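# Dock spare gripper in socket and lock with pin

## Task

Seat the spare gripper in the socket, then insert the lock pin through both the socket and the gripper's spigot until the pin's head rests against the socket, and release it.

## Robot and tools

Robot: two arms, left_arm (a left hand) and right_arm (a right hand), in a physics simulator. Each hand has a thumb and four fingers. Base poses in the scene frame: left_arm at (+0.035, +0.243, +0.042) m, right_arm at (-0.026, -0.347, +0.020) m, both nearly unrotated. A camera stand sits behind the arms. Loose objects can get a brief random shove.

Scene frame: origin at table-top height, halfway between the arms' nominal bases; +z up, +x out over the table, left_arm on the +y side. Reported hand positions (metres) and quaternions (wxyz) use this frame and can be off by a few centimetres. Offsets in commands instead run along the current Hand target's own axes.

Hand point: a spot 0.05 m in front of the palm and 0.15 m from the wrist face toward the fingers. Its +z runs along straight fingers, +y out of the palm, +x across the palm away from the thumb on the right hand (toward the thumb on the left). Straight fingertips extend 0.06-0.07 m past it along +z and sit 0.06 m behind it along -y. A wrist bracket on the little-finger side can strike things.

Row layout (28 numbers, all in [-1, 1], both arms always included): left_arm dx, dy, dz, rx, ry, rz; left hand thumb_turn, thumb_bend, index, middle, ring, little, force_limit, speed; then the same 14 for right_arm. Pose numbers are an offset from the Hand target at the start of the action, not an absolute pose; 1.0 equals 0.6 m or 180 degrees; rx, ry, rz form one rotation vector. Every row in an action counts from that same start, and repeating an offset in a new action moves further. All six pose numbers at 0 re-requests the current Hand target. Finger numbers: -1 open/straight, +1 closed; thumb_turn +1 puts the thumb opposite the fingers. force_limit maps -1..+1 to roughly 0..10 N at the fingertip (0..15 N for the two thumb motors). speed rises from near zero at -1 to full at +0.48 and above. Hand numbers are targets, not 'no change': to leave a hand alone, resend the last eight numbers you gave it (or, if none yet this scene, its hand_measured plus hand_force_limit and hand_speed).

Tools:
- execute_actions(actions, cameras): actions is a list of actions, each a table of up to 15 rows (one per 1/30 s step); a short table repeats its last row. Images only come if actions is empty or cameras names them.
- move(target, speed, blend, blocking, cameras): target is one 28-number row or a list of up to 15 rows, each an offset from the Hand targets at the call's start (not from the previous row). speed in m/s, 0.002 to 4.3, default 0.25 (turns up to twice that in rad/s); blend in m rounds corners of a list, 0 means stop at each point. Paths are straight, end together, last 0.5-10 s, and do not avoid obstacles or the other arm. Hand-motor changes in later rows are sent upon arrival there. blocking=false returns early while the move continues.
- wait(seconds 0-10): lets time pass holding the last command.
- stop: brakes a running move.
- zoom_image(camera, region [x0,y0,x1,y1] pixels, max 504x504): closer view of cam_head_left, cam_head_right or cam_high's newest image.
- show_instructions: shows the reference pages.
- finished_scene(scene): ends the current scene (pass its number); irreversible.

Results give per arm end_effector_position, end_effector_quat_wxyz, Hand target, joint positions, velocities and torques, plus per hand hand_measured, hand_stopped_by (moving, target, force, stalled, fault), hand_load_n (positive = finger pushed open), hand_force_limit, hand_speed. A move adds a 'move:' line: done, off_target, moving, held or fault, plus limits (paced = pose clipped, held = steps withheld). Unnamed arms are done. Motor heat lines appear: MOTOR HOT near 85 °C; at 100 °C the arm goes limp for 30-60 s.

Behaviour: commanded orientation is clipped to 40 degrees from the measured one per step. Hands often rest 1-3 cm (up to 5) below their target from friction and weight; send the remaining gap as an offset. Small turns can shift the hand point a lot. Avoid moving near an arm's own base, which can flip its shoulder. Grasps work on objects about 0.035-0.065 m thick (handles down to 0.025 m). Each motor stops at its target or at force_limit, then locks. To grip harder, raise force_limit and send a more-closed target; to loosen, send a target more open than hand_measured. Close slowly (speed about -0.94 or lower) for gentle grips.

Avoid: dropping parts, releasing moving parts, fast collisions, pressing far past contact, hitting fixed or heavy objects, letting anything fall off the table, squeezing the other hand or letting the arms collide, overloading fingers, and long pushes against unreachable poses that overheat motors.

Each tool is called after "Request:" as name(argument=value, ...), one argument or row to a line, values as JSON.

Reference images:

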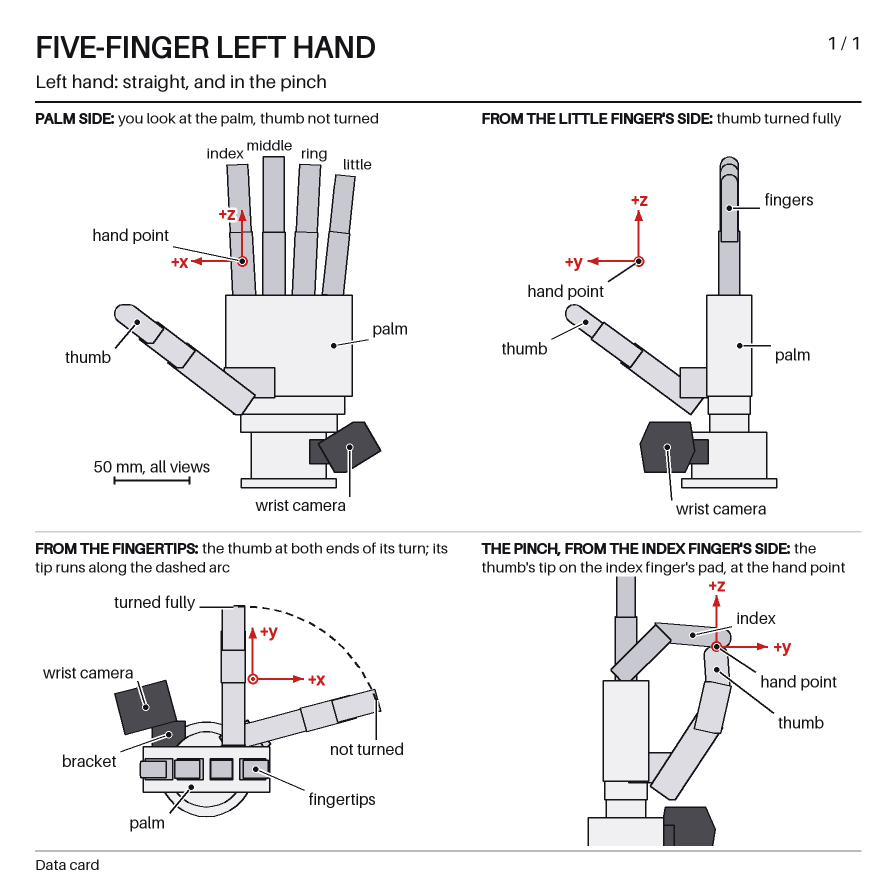

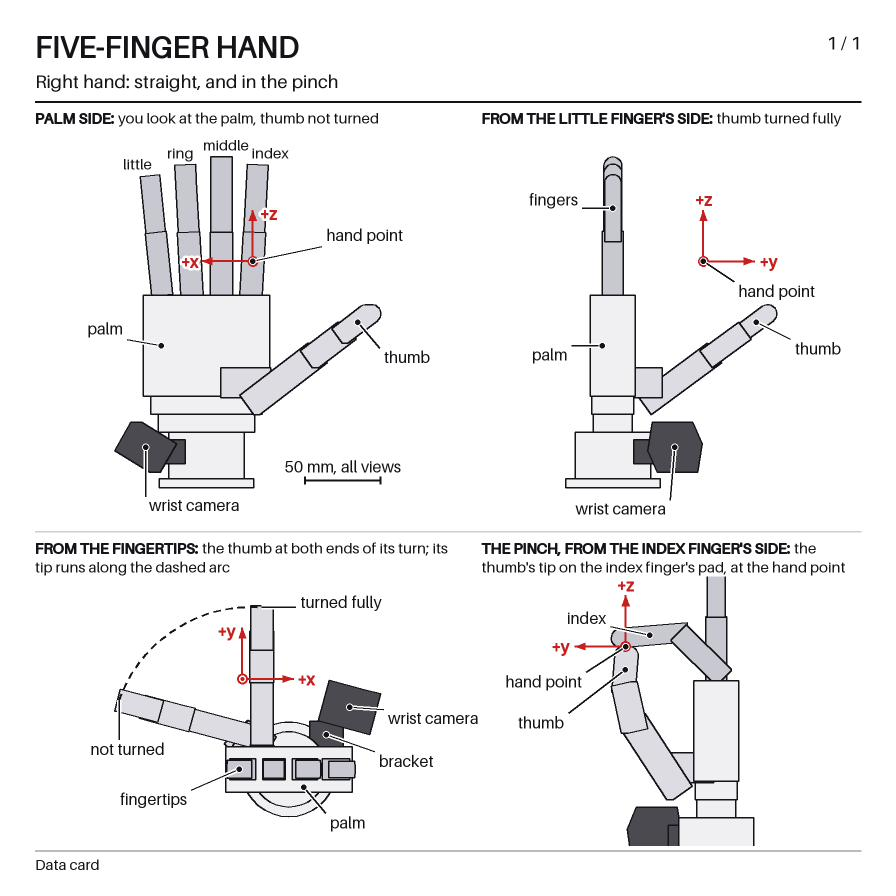

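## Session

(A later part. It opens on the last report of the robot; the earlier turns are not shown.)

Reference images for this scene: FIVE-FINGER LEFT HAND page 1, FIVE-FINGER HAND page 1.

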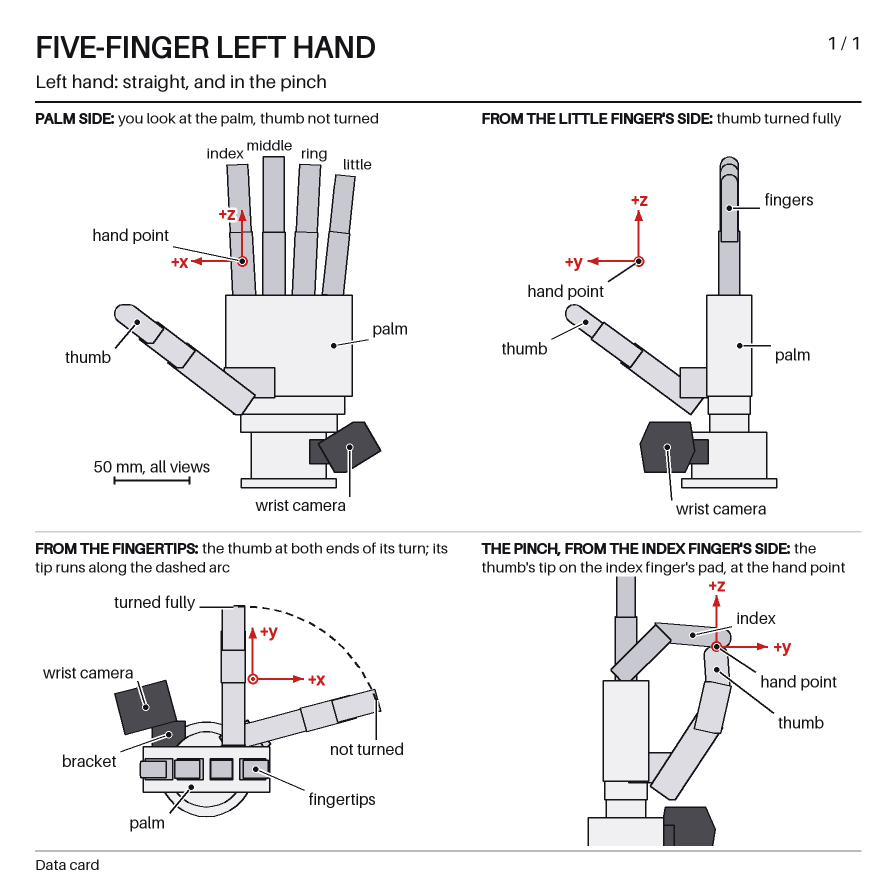

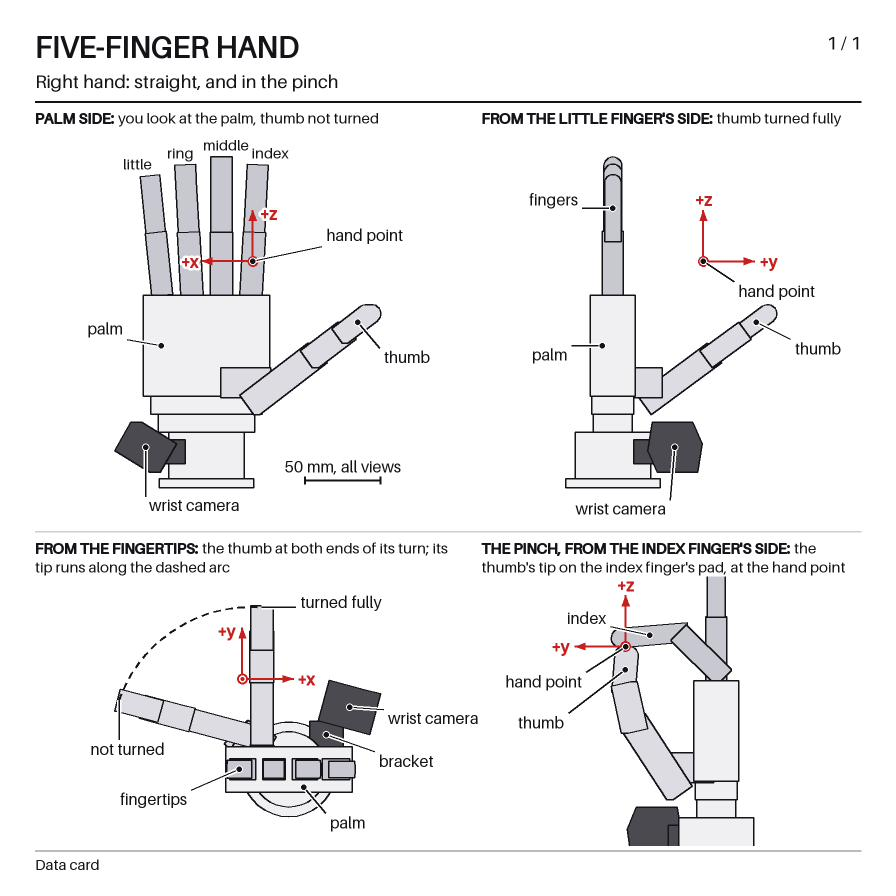

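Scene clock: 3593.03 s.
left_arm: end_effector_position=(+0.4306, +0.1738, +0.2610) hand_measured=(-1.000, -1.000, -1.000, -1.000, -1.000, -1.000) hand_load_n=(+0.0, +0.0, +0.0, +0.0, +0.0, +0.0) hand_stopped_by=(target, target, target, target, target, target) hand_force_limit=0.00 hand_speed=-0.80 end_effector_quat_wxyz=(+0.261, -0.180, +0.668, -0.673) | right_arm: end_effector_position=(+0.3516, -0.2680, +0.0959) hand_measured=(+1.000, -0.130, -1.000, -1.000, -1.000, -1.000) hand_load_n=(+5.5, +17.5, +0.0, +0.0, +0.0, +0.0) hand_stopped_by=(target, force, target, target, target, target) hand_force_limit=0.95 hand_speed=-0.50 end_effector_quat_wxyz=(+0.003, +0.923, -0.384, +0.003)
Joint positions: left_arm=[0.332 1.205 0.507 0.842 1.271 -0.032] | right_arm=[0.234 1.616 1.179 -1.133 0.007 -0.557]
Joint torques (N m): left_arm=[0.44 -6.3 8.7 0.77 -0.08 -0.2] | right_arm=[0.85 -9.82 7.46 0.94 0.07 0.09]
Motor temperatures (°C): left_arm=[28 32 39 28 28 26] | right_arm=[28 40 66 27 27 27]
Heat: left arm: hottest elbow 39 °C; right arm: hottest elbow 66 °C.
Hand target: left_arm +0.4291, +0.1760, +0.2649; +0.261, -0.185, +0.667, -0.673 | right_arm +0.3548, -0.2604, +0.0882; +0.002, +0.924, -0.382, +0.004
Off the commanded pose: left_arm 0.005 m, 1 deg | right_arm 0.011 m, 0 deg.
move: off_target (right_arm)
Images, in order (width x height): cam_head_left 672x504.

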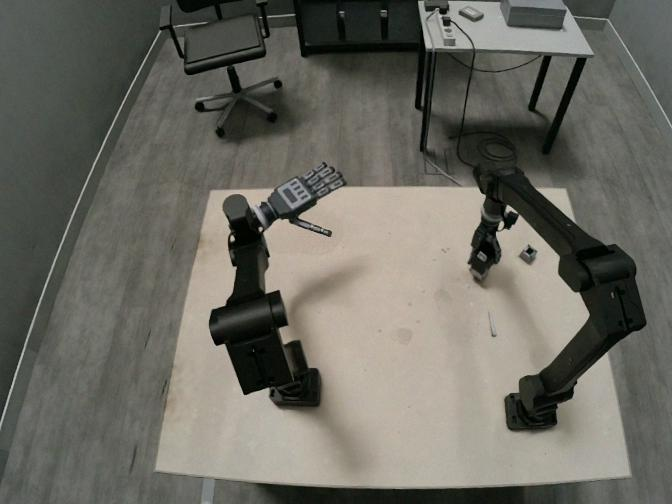

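Request:
move(
  target=[0,0,0,0,0,0,-1,-1,-1,-1,-1,-1,0,-0.8,0,0,0.045,0,0,0,1,0.94,-1,-1,-1,-1,0.95,-0.5],
  speed=0.04,
  cameras=["cam_head_left"],
)

Request:
zoom_image(
  camera="cam_head_left",
  region=[465, 232, 510, 287],
)

Scene clock: 3598.07 s.
left_arm: end_effector_position=(+0.4306, +0.1738, +0.2610) hand_measured=(-1.000, -1.000, -1.000, -1.000, -1.000, -1.000) hand_load_n=(+0.0, +0.0, -0.5, +0.0, +0.0, +0.0) hand_stopped_by=(target, target, target, target, target, target) hand_force_limit=0.00 hand_speed=-0.80 end_effector_quat_wxyz=(+0.261, -0.180, +0.668, -0.673) | right_arm: end_effector_position=(+0.3516, -0.2684, +0.0931) hand_measured=(+1.000, -0.130, -1.000, -1.000, -1.000, -1.000) hand_load_n=(+4.5, +19.0, +0.0, +0.0, -0.5, +0.0) hand_stopped_by=(target, force, target, target, target, target) hand_force_limit=0.95 hand_speed=-0.50 end_effector_quat_wxyz=(+0.000, +0.923, -0.384, +0.009)
Joint positions: left_arm=[0.332 1.205 0.507 0.842 1.271 -0.032] | right_arm=[0.234 1.609 1.165 -1.112 0.009 -0.557]
Joint torques (N m): left_arm=[0.32 -6.3 8.69 0.77 -0.08 -0.2] | right_arm=[0.85 -7.36 5.41 2.77 0 0.05]
Motor temperatures (°C): left_arm=[28 32 39 28 28 26] | right_arm=[28 40 66 27 27 27]
Heat: left arm: hottest elbow 39 °C; right arm: hottest elbow 66 °C.
Hand target: left_arm +0.4291, +0.1760, +0.2649; +0.261, -0.185, +0.667, -0.673 | right_arm +0.3549, -0.2606, +0.0613; +0.002, +0.924, -0.382, +0.004
Off the commanded pose: left_arm 0.005 m, 1 deg | right_arm 0.033 m, 1 deg.
move: off_target (right_arm)
Images, in order (width x height): cam_head_left 672x504.

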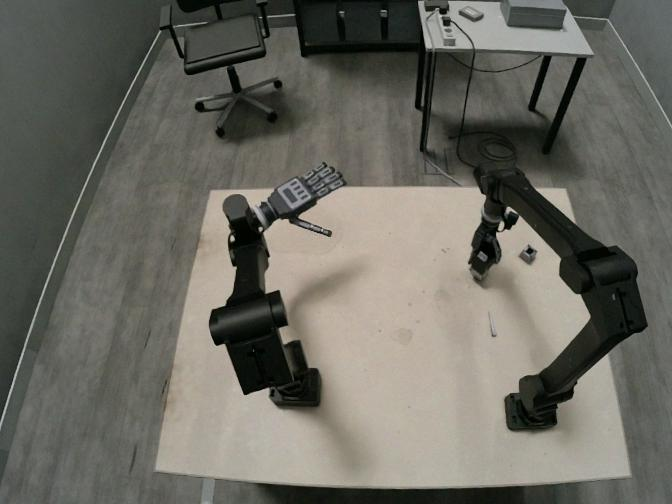

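Scaled by 9.164 from the camera's 672x504 image, which has a finer 960x720 frame.

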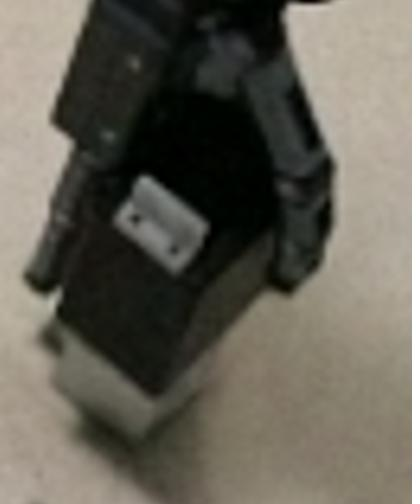

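Request:
move(
  target=[0,0,0,0,0,0,-1,-1,-1,-1,-1,-1,0,-0.8,0,0,0.04,0,0,0,1,0.94,-1,-1,-1,-1,0.95,-0.5],
  speed=0.06,
  cameras=["cam_head_left"],
)

Request:
zoom_image(
  camera="cam_head_left",
  region=[465, 232, 510, 287],
)

Scene clock: 3612.60 s.
left_arm: end_effector_position=(+0.4306, +0.1738, +0.2610) hand_measured=(-1.000, -1.000, -1.000, -1.000, -1.000, -1.000) hand_load_n=(+0.0, +0.0, +0.0, +0.0, +0.0, +0.0) hand_stopped_by=(target, target, target, target, target, target) hand_force_limit=0.00 hand_speed=-0.80 end_effector_quat_wxyz=(+0.261, -0.180, +0.668, -0.673) | right_arm: end_effector_position=(+0.3525, -0.2683, +0.0906) hand_measured=(+1.000, -0.130, -1.000, -1.000, -1.000, -1.000) hand_load_n=(+4.5, +23.5, +0.0, +0.0, +0.0, +0.0) hand_stopped_by=(target, force, target, target, target, target) hand_force_limit=0.95 hand_speed=-0.50 end_effector_quat_wxyz=(-0.009, +0.923, -0.384, +0.021)
Joint positions: left_arm=[0.332 1.205 0.507 0.842 1.271 -0.032] | right_arm=[0.234 1.593 1.143 -1.077 0.01 -0.557]
Joint torques (N m): left_arm=[0.38 -6.24 8.69 0.77 -0.08 -0.2] | right_arm=[0.73 -4.37 4.21 3.59 -0.05 0.07]
Motor temperatures (°C): left_arm=[28 32 39 28 28 26] | right_arm=[28 40 62 27 27 27]
Heat: left arm: hottest elbow 39 °C; right arm: hottest elbow 62 °C.
Hand target: left_arm +0.4291, +0.1760, +0.2649; +0.261, -0.185, +0.667, -0.673 | right_arm +0.3552, -0.2607, +0.0374; +0.002, +0.924, -0.382, +0.005
Off the commanded pose: left_arm 0.005 m, 1 deg | right_arm 0.054 m, 2 deg.
move: off_target (right_arm)
Images, in order (width x height): cam_head_left 672x504.

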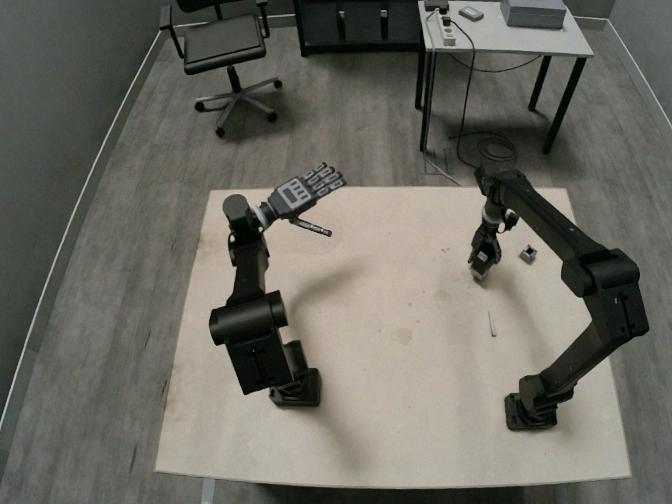

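Scaled by 9.164 from the camera's 672x504 image, which has a finer 960x720 frame.

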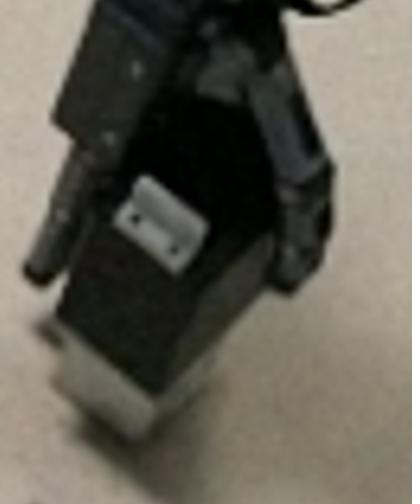

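Request:
move(
  target=[
    [0,0,0,0,0,0,-1,-1,-1,-1,-1,-1,0,-0.8,0,0,-0.085,0,0,0,1,0.94,-1,-1,-1,-1,0.95,-0.5],
    [0,0,0,0,0,0,-1,-1,-1,-1,-1,-1,0,-0.8,0,0,-0.086,0,0,0,1,-1,-1,-1,-1,-1,0.95,-0.5],
  ],
  speed=0.06,
  cameras=["cam_head_left"],
)

Request:
zoom_image(
  camera="cam_head_left",
  region=[465, 232, 510, 287],
)

Scene clock: 3621.43 s.
left_arm: end_effector_position=(+0.4306, +0.1738, +0.2610) hand_measured=(-1.000, -1.000, -1.000, -1.000, -1.000, -1.000) hand_load_n=(+0.0, +0.0, +0.0, +0.0, +0.0, +0.0) hand_stopped_by=(target, target, target, target, target, target) hand_force_limit=0.00 hand_speed=-0.80 end_effector_quat_wxyz=(+0.261, -0.180, +0.668, -0.673) | right_arm: end_effector_position=(+0.3501, -0.2687, +0.0855) hand_measured=(+1.000, -1.000, -1.000, -1.000, -1.000, -1.000) hand_load_n=(+0.0, +0.0, +0.0, +0.0, +0.0, +0.0) hand_stopped_by=(target, target, target, target, target, target) hand_force_limit=0.95 hand_speed=-0.50 end_effector_quat_wxyz=(+0.003, +0.923, -0.384, +0.005)
Joint positions: left_arm=[0.332 1.205 0.507 0.842 1.271 -0.032] | right_arm=[0.235 1.621 1.156 -1.1 0.01 -0.557]
Joint torques (N m): left_arm=[0.38 -6.3 8.69 0.77 -0.08 -0.21] | right_arm=[0.79 -10.05 9.33 -0.39 -0.07 0.08]
Motor temperatures (°C): left_arm=[28 32 39 28 28 26] | right_arm=[28 39 61 28 27 27]
Heat: left arm: hottest elbow 39 °C; right arm: hottest elbow 61 °C.
Hand target: left_arm +0.4291, +0.1760, +0.2649; +0.261, -0.185, +0.667, -0.673 | right_arm +0.3548, -0.2604, +0.0889; +0.002, +0.924, -0.382, +0.004
Off the commanded pose: left_arm 0.005 m, 1 deg | right_arm 0.010 m, 0 deg.
move: done
Images, in order (width x height): cam_head_left 672x504.

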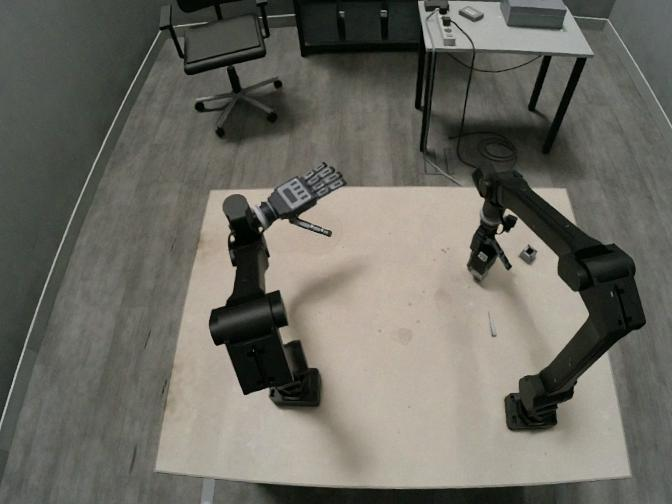

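Scaled by 9.164 from the camera's 672x504 image, which has a finer 960x720 frame.

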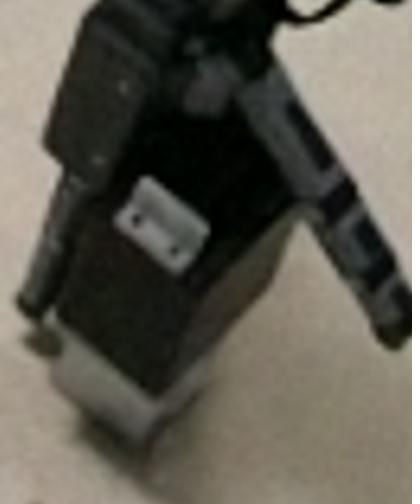

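Request:
move(
  target=[
    [0,0,0,0,0,0,-1,-1,-1,-1,-1,-1,0,-0.8,0.0073,-0.0435,-0.008,0,0,0,1,-1,-1,-1,-1,-1,0.95,-0.5],
    [0,0,0,0,0,0,-1,-1,-1,-1,-1,-1,0,-0.8,0.0156,-0.0529,-0.26,0,0,0,1,-1,-1,-1,-1,-1,0,0],
  ],
  speed=[0.06,0.2],
  blend=[0.01,0],
  cameras=["cam_head_left","cam_head_right","cam_high"],
)

Request:
zoom_image(
  camera="cam_head_left",
  region=[455, 232, 515, 292],
)

Request:
zoom_image(
  camera="cam_high",
  region=[170, 220, 250, 300],
)

Request:
zoom_image(
  camera="cam_head_left",
  region=[465, 295, 515, 345],
)

Scene clock: 3647.03 s.
left_arm: end_effector_position=(+0.4306, +0.1738, +0.2610) hand_measured=(-1.000, -1.000, -1.000, -1.000, -1.000, -1.000) hand_load_n=(+0.0, +0.0, +0.0, -0.5, +0.0, +0.0) hand_stopped_by=(target, target, target, target, target, target) hand_force_limit=0.00 hand_speed=-0.80 end_effector_quat_wxyz=(+0.261, -0.180, +0.668, -0.673) | right_arm: end_effector_position=(+0.3729, -0.2544, +0.2269) hand_measured=(+1.000, -1.000, -1.000, -1.000, -1.000, -1.000) hand_load_n=(+0.0, +0.0, +0.0, +0.0, +0.0, +0.0) hand_stopped_by=(target, target, target, target, target, target) hand_force_limit=0.00 hand_speed=0.00 end_effector_quat_wxyz=(+0.016, +0.923, -0.384, -0.013)
Joint positions: left_arm=[0.332 1.205 0.507 0.842 1.271 -0.032] | right_arm=[0.253 1.616 1.528 -1.522 0.01 -0.539]
Joint torques (N m): left_arm=[0.32 -6.3 8.69 0.76 -0.08 -0.21] | right_arm=[1.03 -12.04 12.29 -0.31 -0.1 0.1]
Motor temperatures (°C): left_arm=[28 32 39 28 28 26] | right_arm=[28 39 64 27 27 27]
Heat: left arm: hottest elbow 39 °C; right arm: hottest elbow 64 °C.
Hand target: left_arm +0.4291, +0.1760, +0.2649; +0.261, -0.185, +0.667, -0.673 | right_arm +0.3828, -0.2434, +0.2449; +0.002, +0.924, -0.382, +0.005
Off the commanded pose: left_arm 0.005 m, 1 deg | right_arm 0.023 m, 3 deg.
move: off_target (right_arm); target 2's new numbers were sent with right_arm's hand 0.023 m and 3 deg from that target

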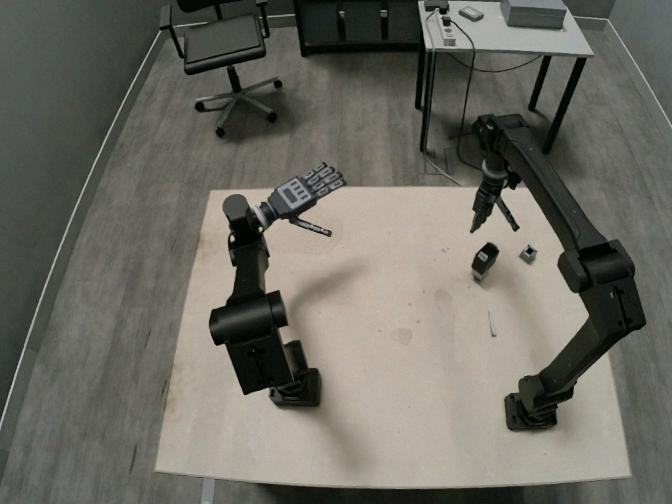

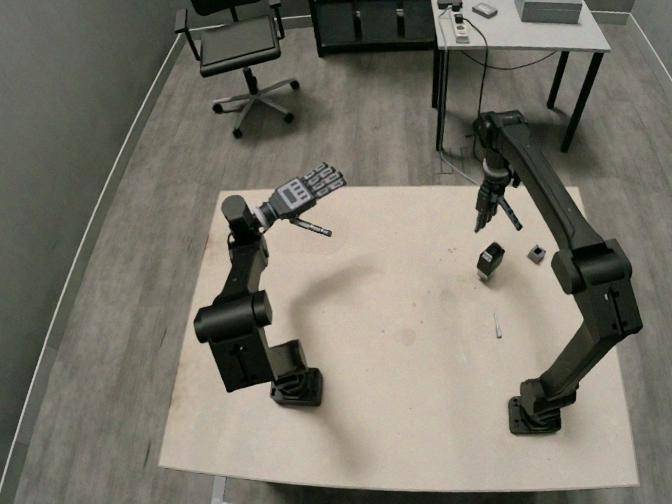

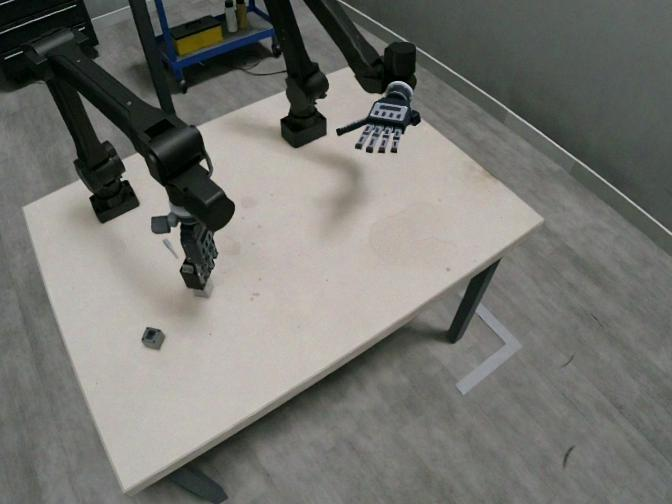

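Scaled by 8.400 from the camera's 672x504 image, which has a finer 960x720 frame.

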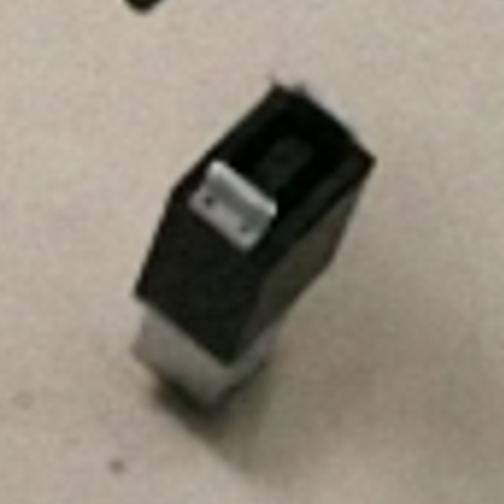

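Scaled by 6.300 from the camera's 672x504 image, which has a finer 960x720 frame.

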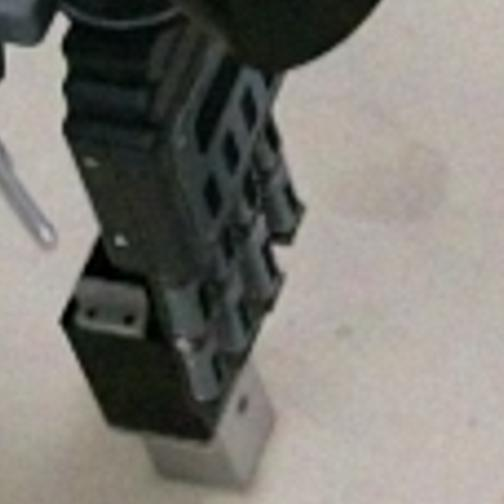

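Scaled by 10.080 from the camera's 672x504 image, which has a finer 960x720 frame.

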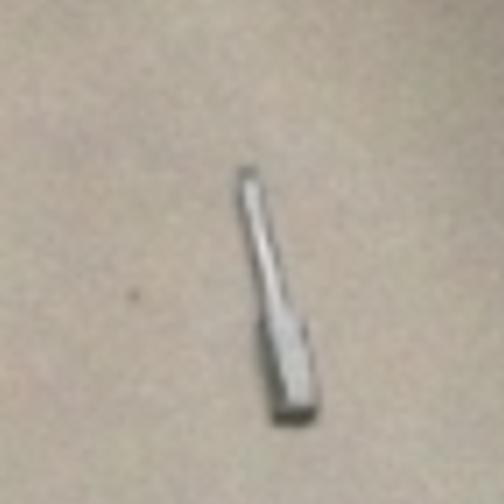

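Request:
move(
  target=[
    [0,0,0,0,0,0,-1,-1,-1,-1,-1,-1,0,-0.8,-0.1064,0.2001,-0.0012,0.0357,0.0813,0.356,1,-1,0.5,0.5,1,1,0,0],
    [0,0,0,0,0,0,-1,-1,-1,-1,-1,-1,0,-0.8,-0.163,0.2906,0.0316,0.0713,0.1626,0.712,1,-1,0.5,0.5,1,1,0,0],
  ],
  speed=0.3,
  blend=[0.03,0],
  cameras=["cam_head_left","cam_high"],
)

Scene clock: 3725.67 s.
left_arm: end_effector_position=(+0.4306, +0.1738, +0.2610) hand_measured=(-1.000, -1.000, -1.000, -1.000, -1.000, -1.000) hand_load_n=(+0.0, +0.0, +0.0, +0.0, +0.0, +0.0) hand_stopped_by=(target, target, target, target, target, target) hand_force_limit=0.00 hand_speed=-0.80 end_effector_quat_wxyz=(+0.261, -0.180, +0.668, -0.673) | right_arm: end_effector_position=(+0.1940, -0.3016, +0.2223) hand_measured=(+1.000, -1.000, +0.500, +0.500, +1.000, +1.000) hand_load_n=(+0.0, +0.0, +0.0, +0.5, +0.0, +0.0) hand_stopped_by=(target, target, target, target, target, target) hand_force_limit=0.00 hand_speed=0.00 end_effector_quat_wxyz=(+0.031, -0.046, +0.978, -0.202)
Joint positions: left_arm=[0.332 1.205 0.507 0.842 1.271 -0.032] | right_arm=[0.352 0.82 0.88 -1.694 0.408 1.833]
Joint torques (N m): left_arm=[0.38 -6.3 8.69 0.77 -0.08 -0.21] | right_arm=[1.08 -2.61 8.27 -0.29 0.25 0.12]
Motor temperatures (°C): left_arm=[28 32 39 28 28 26] | right_arm=[28 40 72 27 27 27]
Heat: left arm: hottest elbow 39 °C; right arm: hottest elbow 72 °C.
Hand target: left_arm +0.4291, +0.1760, +0.2649; +0.261, -0.185, +0.667, -0.673 | right_arm +0.1905, -0.2980, +0.2251; +0.008, -0.036, +0.974, -0.225
Off the commanded pose: left_arm 0.005 m, 1 deg | right_arm 0.006 m, 4 deg.
joint sent to its limit (right arm) — joint 4 (wrist pitch), lower limit. The joint targets are off in orientation, not in position.
move: off_target (right_arm)
Images, in order (width x height): cam_head_left 672x504, cam_high 672x504.

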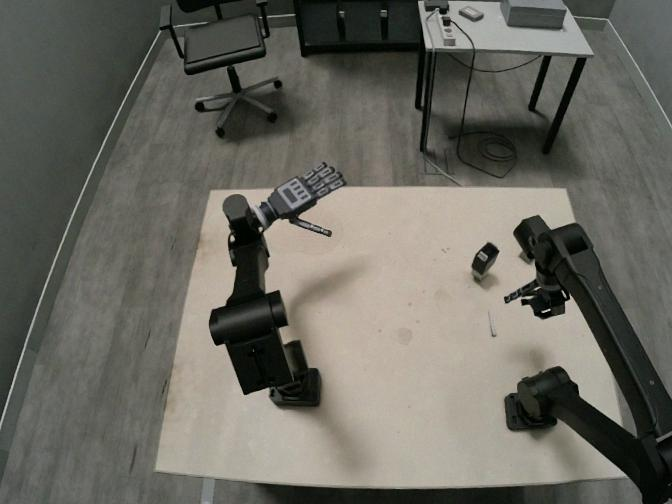

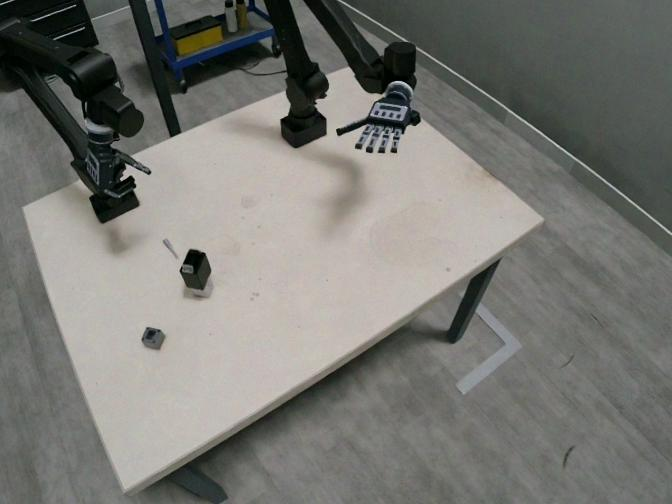

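Request:
move(
  target=[0,0,0,0,0,0,-1,-1,-1,-1,-1,-1,0,-0.8,0,0.1227,0.2553,0,0,0,1,-1,0.5,0.5,1,1,0,0],
  speed=0.15,
  cameras=["cam_head_left","cam_high"],
)

Request:
zoom_image(
  camera="cam_head_left",
  region=[450, 270, 550, 370],
)

Request:
zoom_image(
  camera="cam_high",
  region=[100, 180, 200, 280],
)

Scene clock: 3734.47 s.
left_arm: end_effector_position=(+0.4306, +0.1738, +0.2610) hand_measured=(-1.000, -1.000, -1.000, -1.000, -1.000, -1.000) hand_load_n=(-0.5, +0.0, +0.0, +0.0, +0.0, +0.0) hand_stopped_by=(target, target, target, target, target, target) hand_force_limit=0.00 hand_speed=-0.80 end_effector_quat_wxyz=(+0.261, -0.180, +0.668, -0.673) | right_arm: end_effector_position=(+0.1877, -0.3024, +0.0564) hand_measured=(+1.000, -1.000, +0.500, +0.500, +1.000, +1.000) hand_load_n=(+0.0, +0.0, +0.0, +0.0, +0.0, +0.0) hand_stopped_by=(target, target, target, target, target, target) hand_force_limit=0.00 hand_speed=0.00 end_effector_quat_wxyz=(+0.003, -0.034, +0.974, -0.223)
Joint positions: left_arm=[0.332 1.205 0.507 0.842 1.271 -0.032] | right_arm=[0.389 0.978 0.512 -1.259 0.424 1.914]
Joint torques (N m): left_arm=[0.38 -6.24 8.69 0.77 -0.08 -0.2] | right_arm=[0.91 -2.26 7.24 0.29 0.51 0.08]
Motor temperatures (°C): left_arm=[28 32 39 28 28 26] | right_arm=[28 39 70 27 27 27]
Heat: left arm: hottest elbow 39 °C; right arm: hottest elbow 70 °C.
Hand target: left_arm +0.4291, +0.1760, +0.2649; +0.261, -0.185, +0.667, -0.673 | right_arm +0.1905, -0.2988, +0.0551; +0.008, -0.036, +0.974, -0.225
Off the commanded pose: left_arm 0.005 m, 1 deg | right_arm 0.005 m, 1 deg.
move: done
Images, in order (width x height): cam_head_left 672x504, cam_high 672x504.

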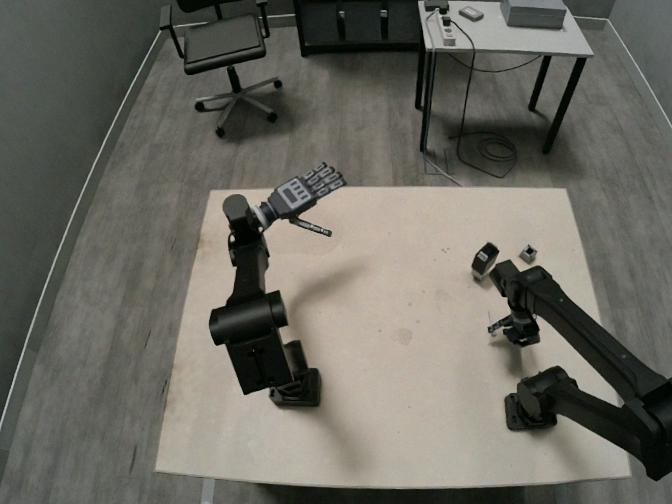

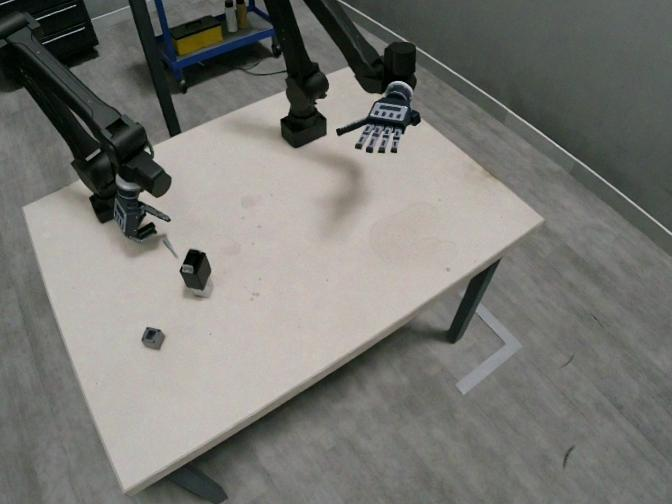

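Scaled by 5.040 from the camera's 672x504 image, which has a finer 960x720 frame.

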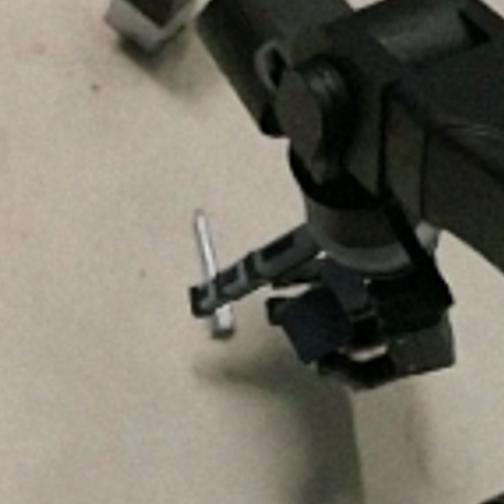

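Scaled by 5.040 from the camera's 672x504 image, which has a finer 960x720 frame.

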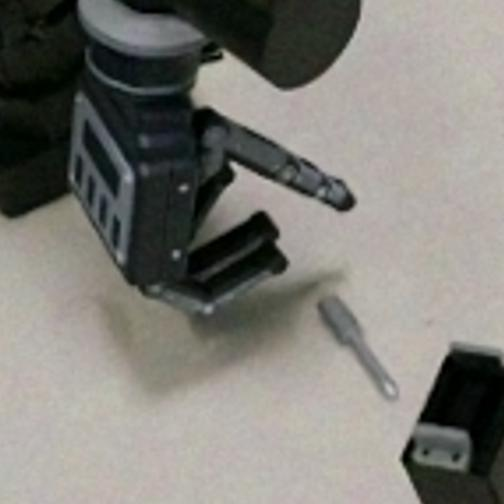

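Request:
move(
  target=[0,0,0,0,0,0,-1,-1,-1,-1,-1,-1,0,-0.8,-0.0054,0.0397,0.0689,0,0,0,1,-1,0.5,0.5,1,1,0,0],
  speed=0.06,
  cameras=["cam_head_left","cam_high"],
)

Request:
zoom_image(
  camera="cam_head_left",
  region=[465, 290, 535, 360],
)

Request:
zoom_image(
  camera="cam_high",
  region=[115, 200, 195, 280],
)

Scene clock: 3754.20 s.
left_arm: end_effector_position=(+0.4306, +0.1738, +0.2610) hand_measured=(-1.000, -1.000, -1.000, -1.000, -1.000, -1.000) hand_load_n=(+0.0, +0.0, +0.0, +0.0, +0.0, +0.0) hand_stopped_by=(target, target, target, target, target, target) hand_force_limit=0.00 hand_speed=-0.80 end_effector_quat_wxyz=(+0.261, -0.180, +0.668, -0.673) | right_arm: end_effector_position=(+0.1919, -0.2990, +0.0094) hand_measured=(+1.000, -1.000, +0.500, +0.500, +1.000, +1.000) hand_load_n=(+0.0, +0.0, +0.0, +0.0, +0.5, +0.5) hand_stopped_by=(target, target, target, target, target, target) hand_force_limit=0.00 hand_speed=0.00 end_effector_quat_wxyz=(+0.004, -0.033, +0.974, -0.223)
Joint positions: left_arm=[0.332 1.205 0.507 0.842 1.271 -0.032] | right_arm=[0.398 1.105 0.44 -1.064 0.424 1.926]
Joint torques (N m): left_arm=[0.44 -6.3 8.7 0.79 -0.08 -0.2] | right_arm=[1.14 -2.43 6.27 0.35 0.44 0.09]
Motor temperatures (°C): left_arm=[28 32 39 28 28 26] | right_arm=[28 39 67 27 27 27]
Heat: left arm: hottest elbow 39 °C; right arm: hottest elbow 67 °C.
Hand target: left_arm +0.4291, +0.1760, +0.2649; +0.261, -0.185, +0.667, -0.673 | right_arm +0.1934, -0.2953, +0.0075; +0.008, -0.036, +0.974, -0.225
Off the commanded pose: left_arm 0.005 m, 1 deg | right_arm 0.004 m, 1 deg.
move: done
Images, in order (width x height): cam_head_left 672x504, cam_high 672x504.

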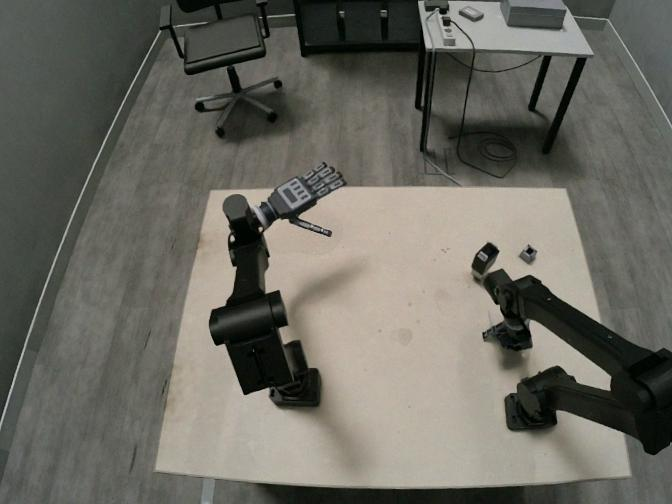

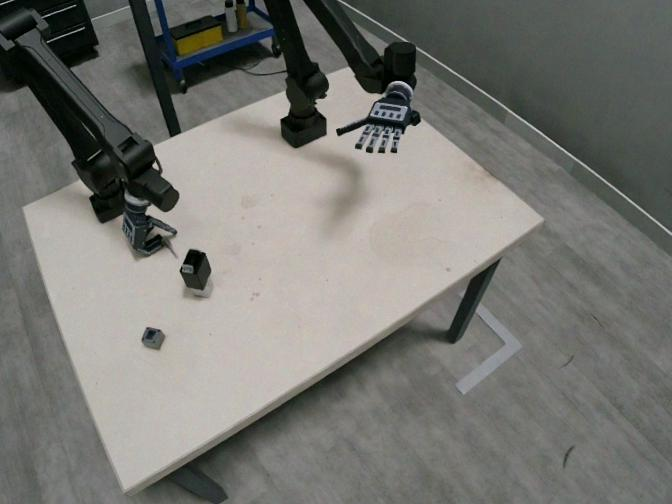

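Scaled by 7.200 from the camera's 672x504 image, which has a finer 960x720 frame.

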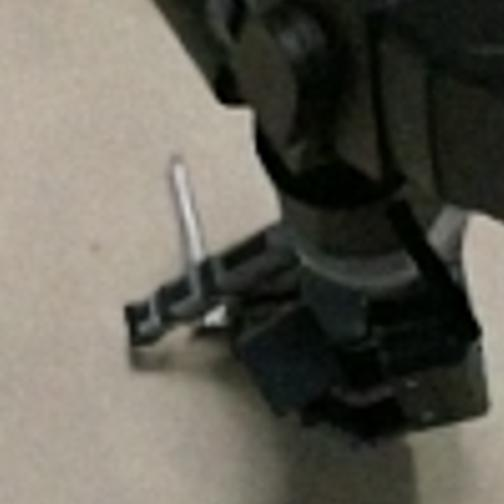

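Scaled by 6.300 from the camera's 672x504 image, which has a finer 960x720 frame.

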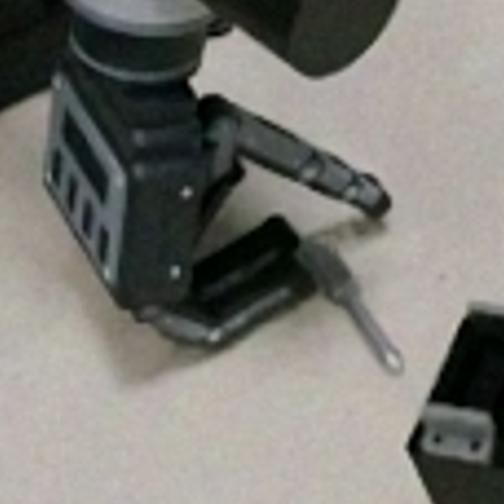

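Request:
move(
  target=[0,0,0,0,0,0,-1,-1,-1,-1,-1,-1,0,-0.8,0,0.0025,0.005,0,0,0,1,-1,0.5,0.5,1,1,0,0],
  speed=0.03,
)

Scene clock: 3759.07 s.
left_arm: end_effector_position=(+0.4306, +0.1738, +0.2610) hand_measured=(-1.000, -1.000, -1.000, -1.000, -1.000, -1.000) hand_load_n=(+0.0, +0.0, +0.0, +0.0, +0.0, +0.0) hand_stopped_by=(target, target, target, target, target, target) hand_force_limit=0.00 hand_speed=-0.80 end_effector_quat_wxyz=(+0.261, -0.180, +0.668, -0.673) | right_arm: end_effector_position=(+0.1919, -0.2990, +0.0060) hand_measured=(+1.000, -1.000, +0.500, +0.500, +1.000, +1.000) hand_load_n=(+0.0, +0.0, +0.0, +0.0, +0.5, +0.0) hand_stopped_by=(target, target, target, target, target, target) hand_force_limit=0.00 hand_speed=0.00 end_effector_quat_wxyz=(+0.004, -0.033, +0.974, -0.223)
Joint positions: left_arm=[0.332 1.205 0.507 0.842 1.271 -0.032] | right_arm=[0.398 1.115 0.435 -1.049 0.424 1.926]
Joint torques (N m): left_arm=[0.44 -6.3 8.7 0.77 -0.08 -0.2] | right_arm=[1.08 -2.84 6.17 0.44 0.45 0.09]
Motor temperatures (°C): left_arm=[28 32 39 28 28 26] | right_arm=[28 39 66 27 27 27]
Heat: left arm: hottest elbow 39 °C; right arm: hottest elbow 66 °C.
Hand target: left_arm +0.4291, +0.1760, +0.2649; +0.261, -0.185, +0.667, -0.673 | right_arm +0.1934, -0.2953, +0.0042; +0.008, -0.036, +0.974, -0.225
Off the commanded pose: left_arm 0.005 m, 1 deg | right_arm 0.004 m, 1 deg.
move: done

Request:
move(
  target=[0,0,0,0,0,0,-1,-1,-1,-1,-1,-1,0,-0.8,0,0,0,0,0,0,1,0.3,0.5,0.5,1,1,-0.2,-0.6],
  speed=0.03,
  cameras=["cam_head_left","cam_high"],
)

Request:
zoom_image(
  camera="cam_head_left",
  region=[465, 290, 535, 360],
)

Request:
zoom_image(
  camera="cam_high",
  region=[115, 200, 195, 280],
)

Scene clock: 3765.00 s.
left_arm: end_effector_position=(+0.4306, +0.1738, +0.2610) hand_measured=(-1.000, -1.000, -1.000, -1.000, -1.000, -1.000) hand_load_n=(+0.0, +0.0, +0.0, +0.0, +0.0, +0.0) hand_stopped_by=(target, target, target, target, target, target) hand_force_limit=0.00 hand_speed=-0.80 end_effector_quat_wxyz=(+0.261, -0.180, +0.668, -0.673) | right_arm: end_effector_position=(+0.1920, -0.2990, +0.0060) hand_measured=(+1.000, -0.570, +0.500, +0.500, +1.000, +1.000) hand_load_n=(+0.0, +3.5, +0.5, +0.0, +0.0, +0.0) hand_stopped_by=(target, force, target, target, target, target) hand_force_limit=-0.20 hand_speed=-0.60 end_effector_quat_wxyz=(+0.004, -0.033, +0.974, -0.223)
Joint positions: left_arm=[0.332 1.205 0.507 0.842 1.271 -0.032] | right_arm=[0.398 1.115 0.435 -1.049 0.424 1.926]
Joint torques (N m): left_arm=[0.38 -6.24 8.72 0.77 -0.08 -0.2] | right_arm=[1.26 -2.78 6.19 0.4 0.45 0.08]
Motor temperatures (°C): left_arm=[28 32 39 28 28 26] | right_arm=[28 39 64 27 27 27]
Heat: left arm: hottest elbow 39 °C; right arm: hottest elbow 64 °C.
Hand target: left_arm +0.4291, +0.1760, +0.2649; +0.261, -0.185, +0.667, -0.673 | right_arm +0.1934, -0.2953, +0.0042; +0.008, -0.036, +0.974, -0.225
Off the commanded pose: left_arm 0.005 m, 1 deg | right_arm 0.004 m, 1 deg.
move: done
Images, in order (width x height): cam_head_left 672x504, cam_high 672x504.

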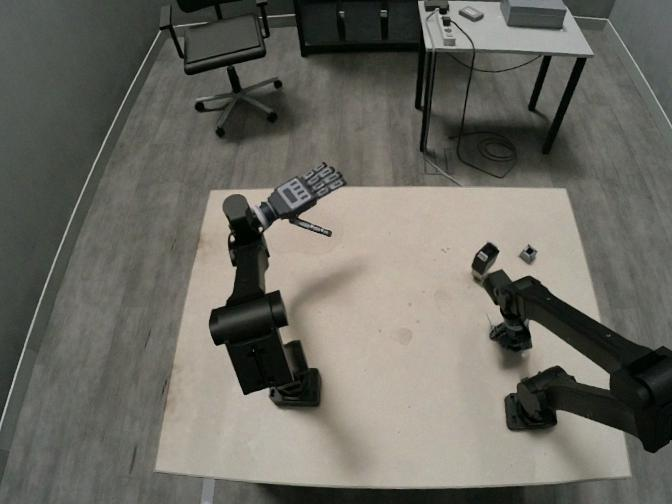

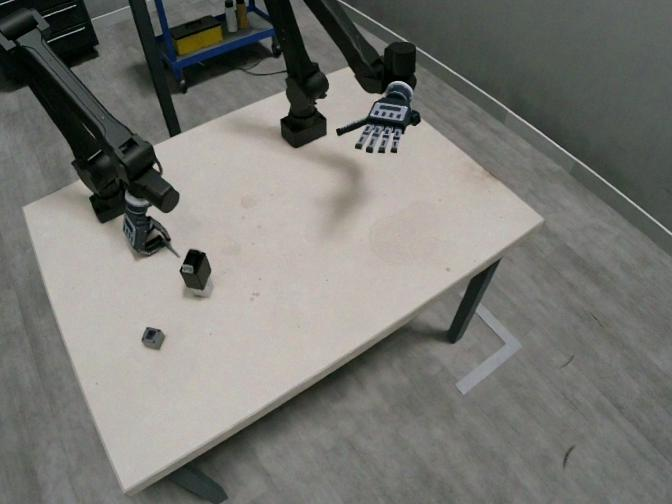

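Scaled by 7.200 from the camera's 672x504 image, which has a finer 960x720 frame.

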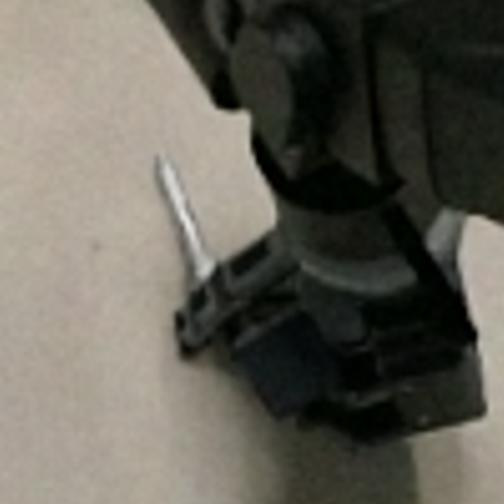

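Scaled by 6.300 from the camera's 672x504 image, which has a finer 960x720 frame.

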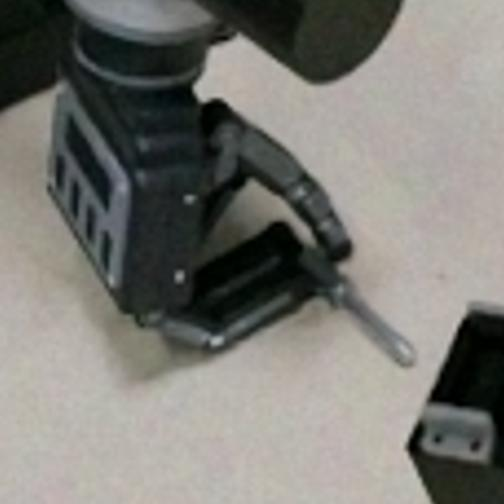

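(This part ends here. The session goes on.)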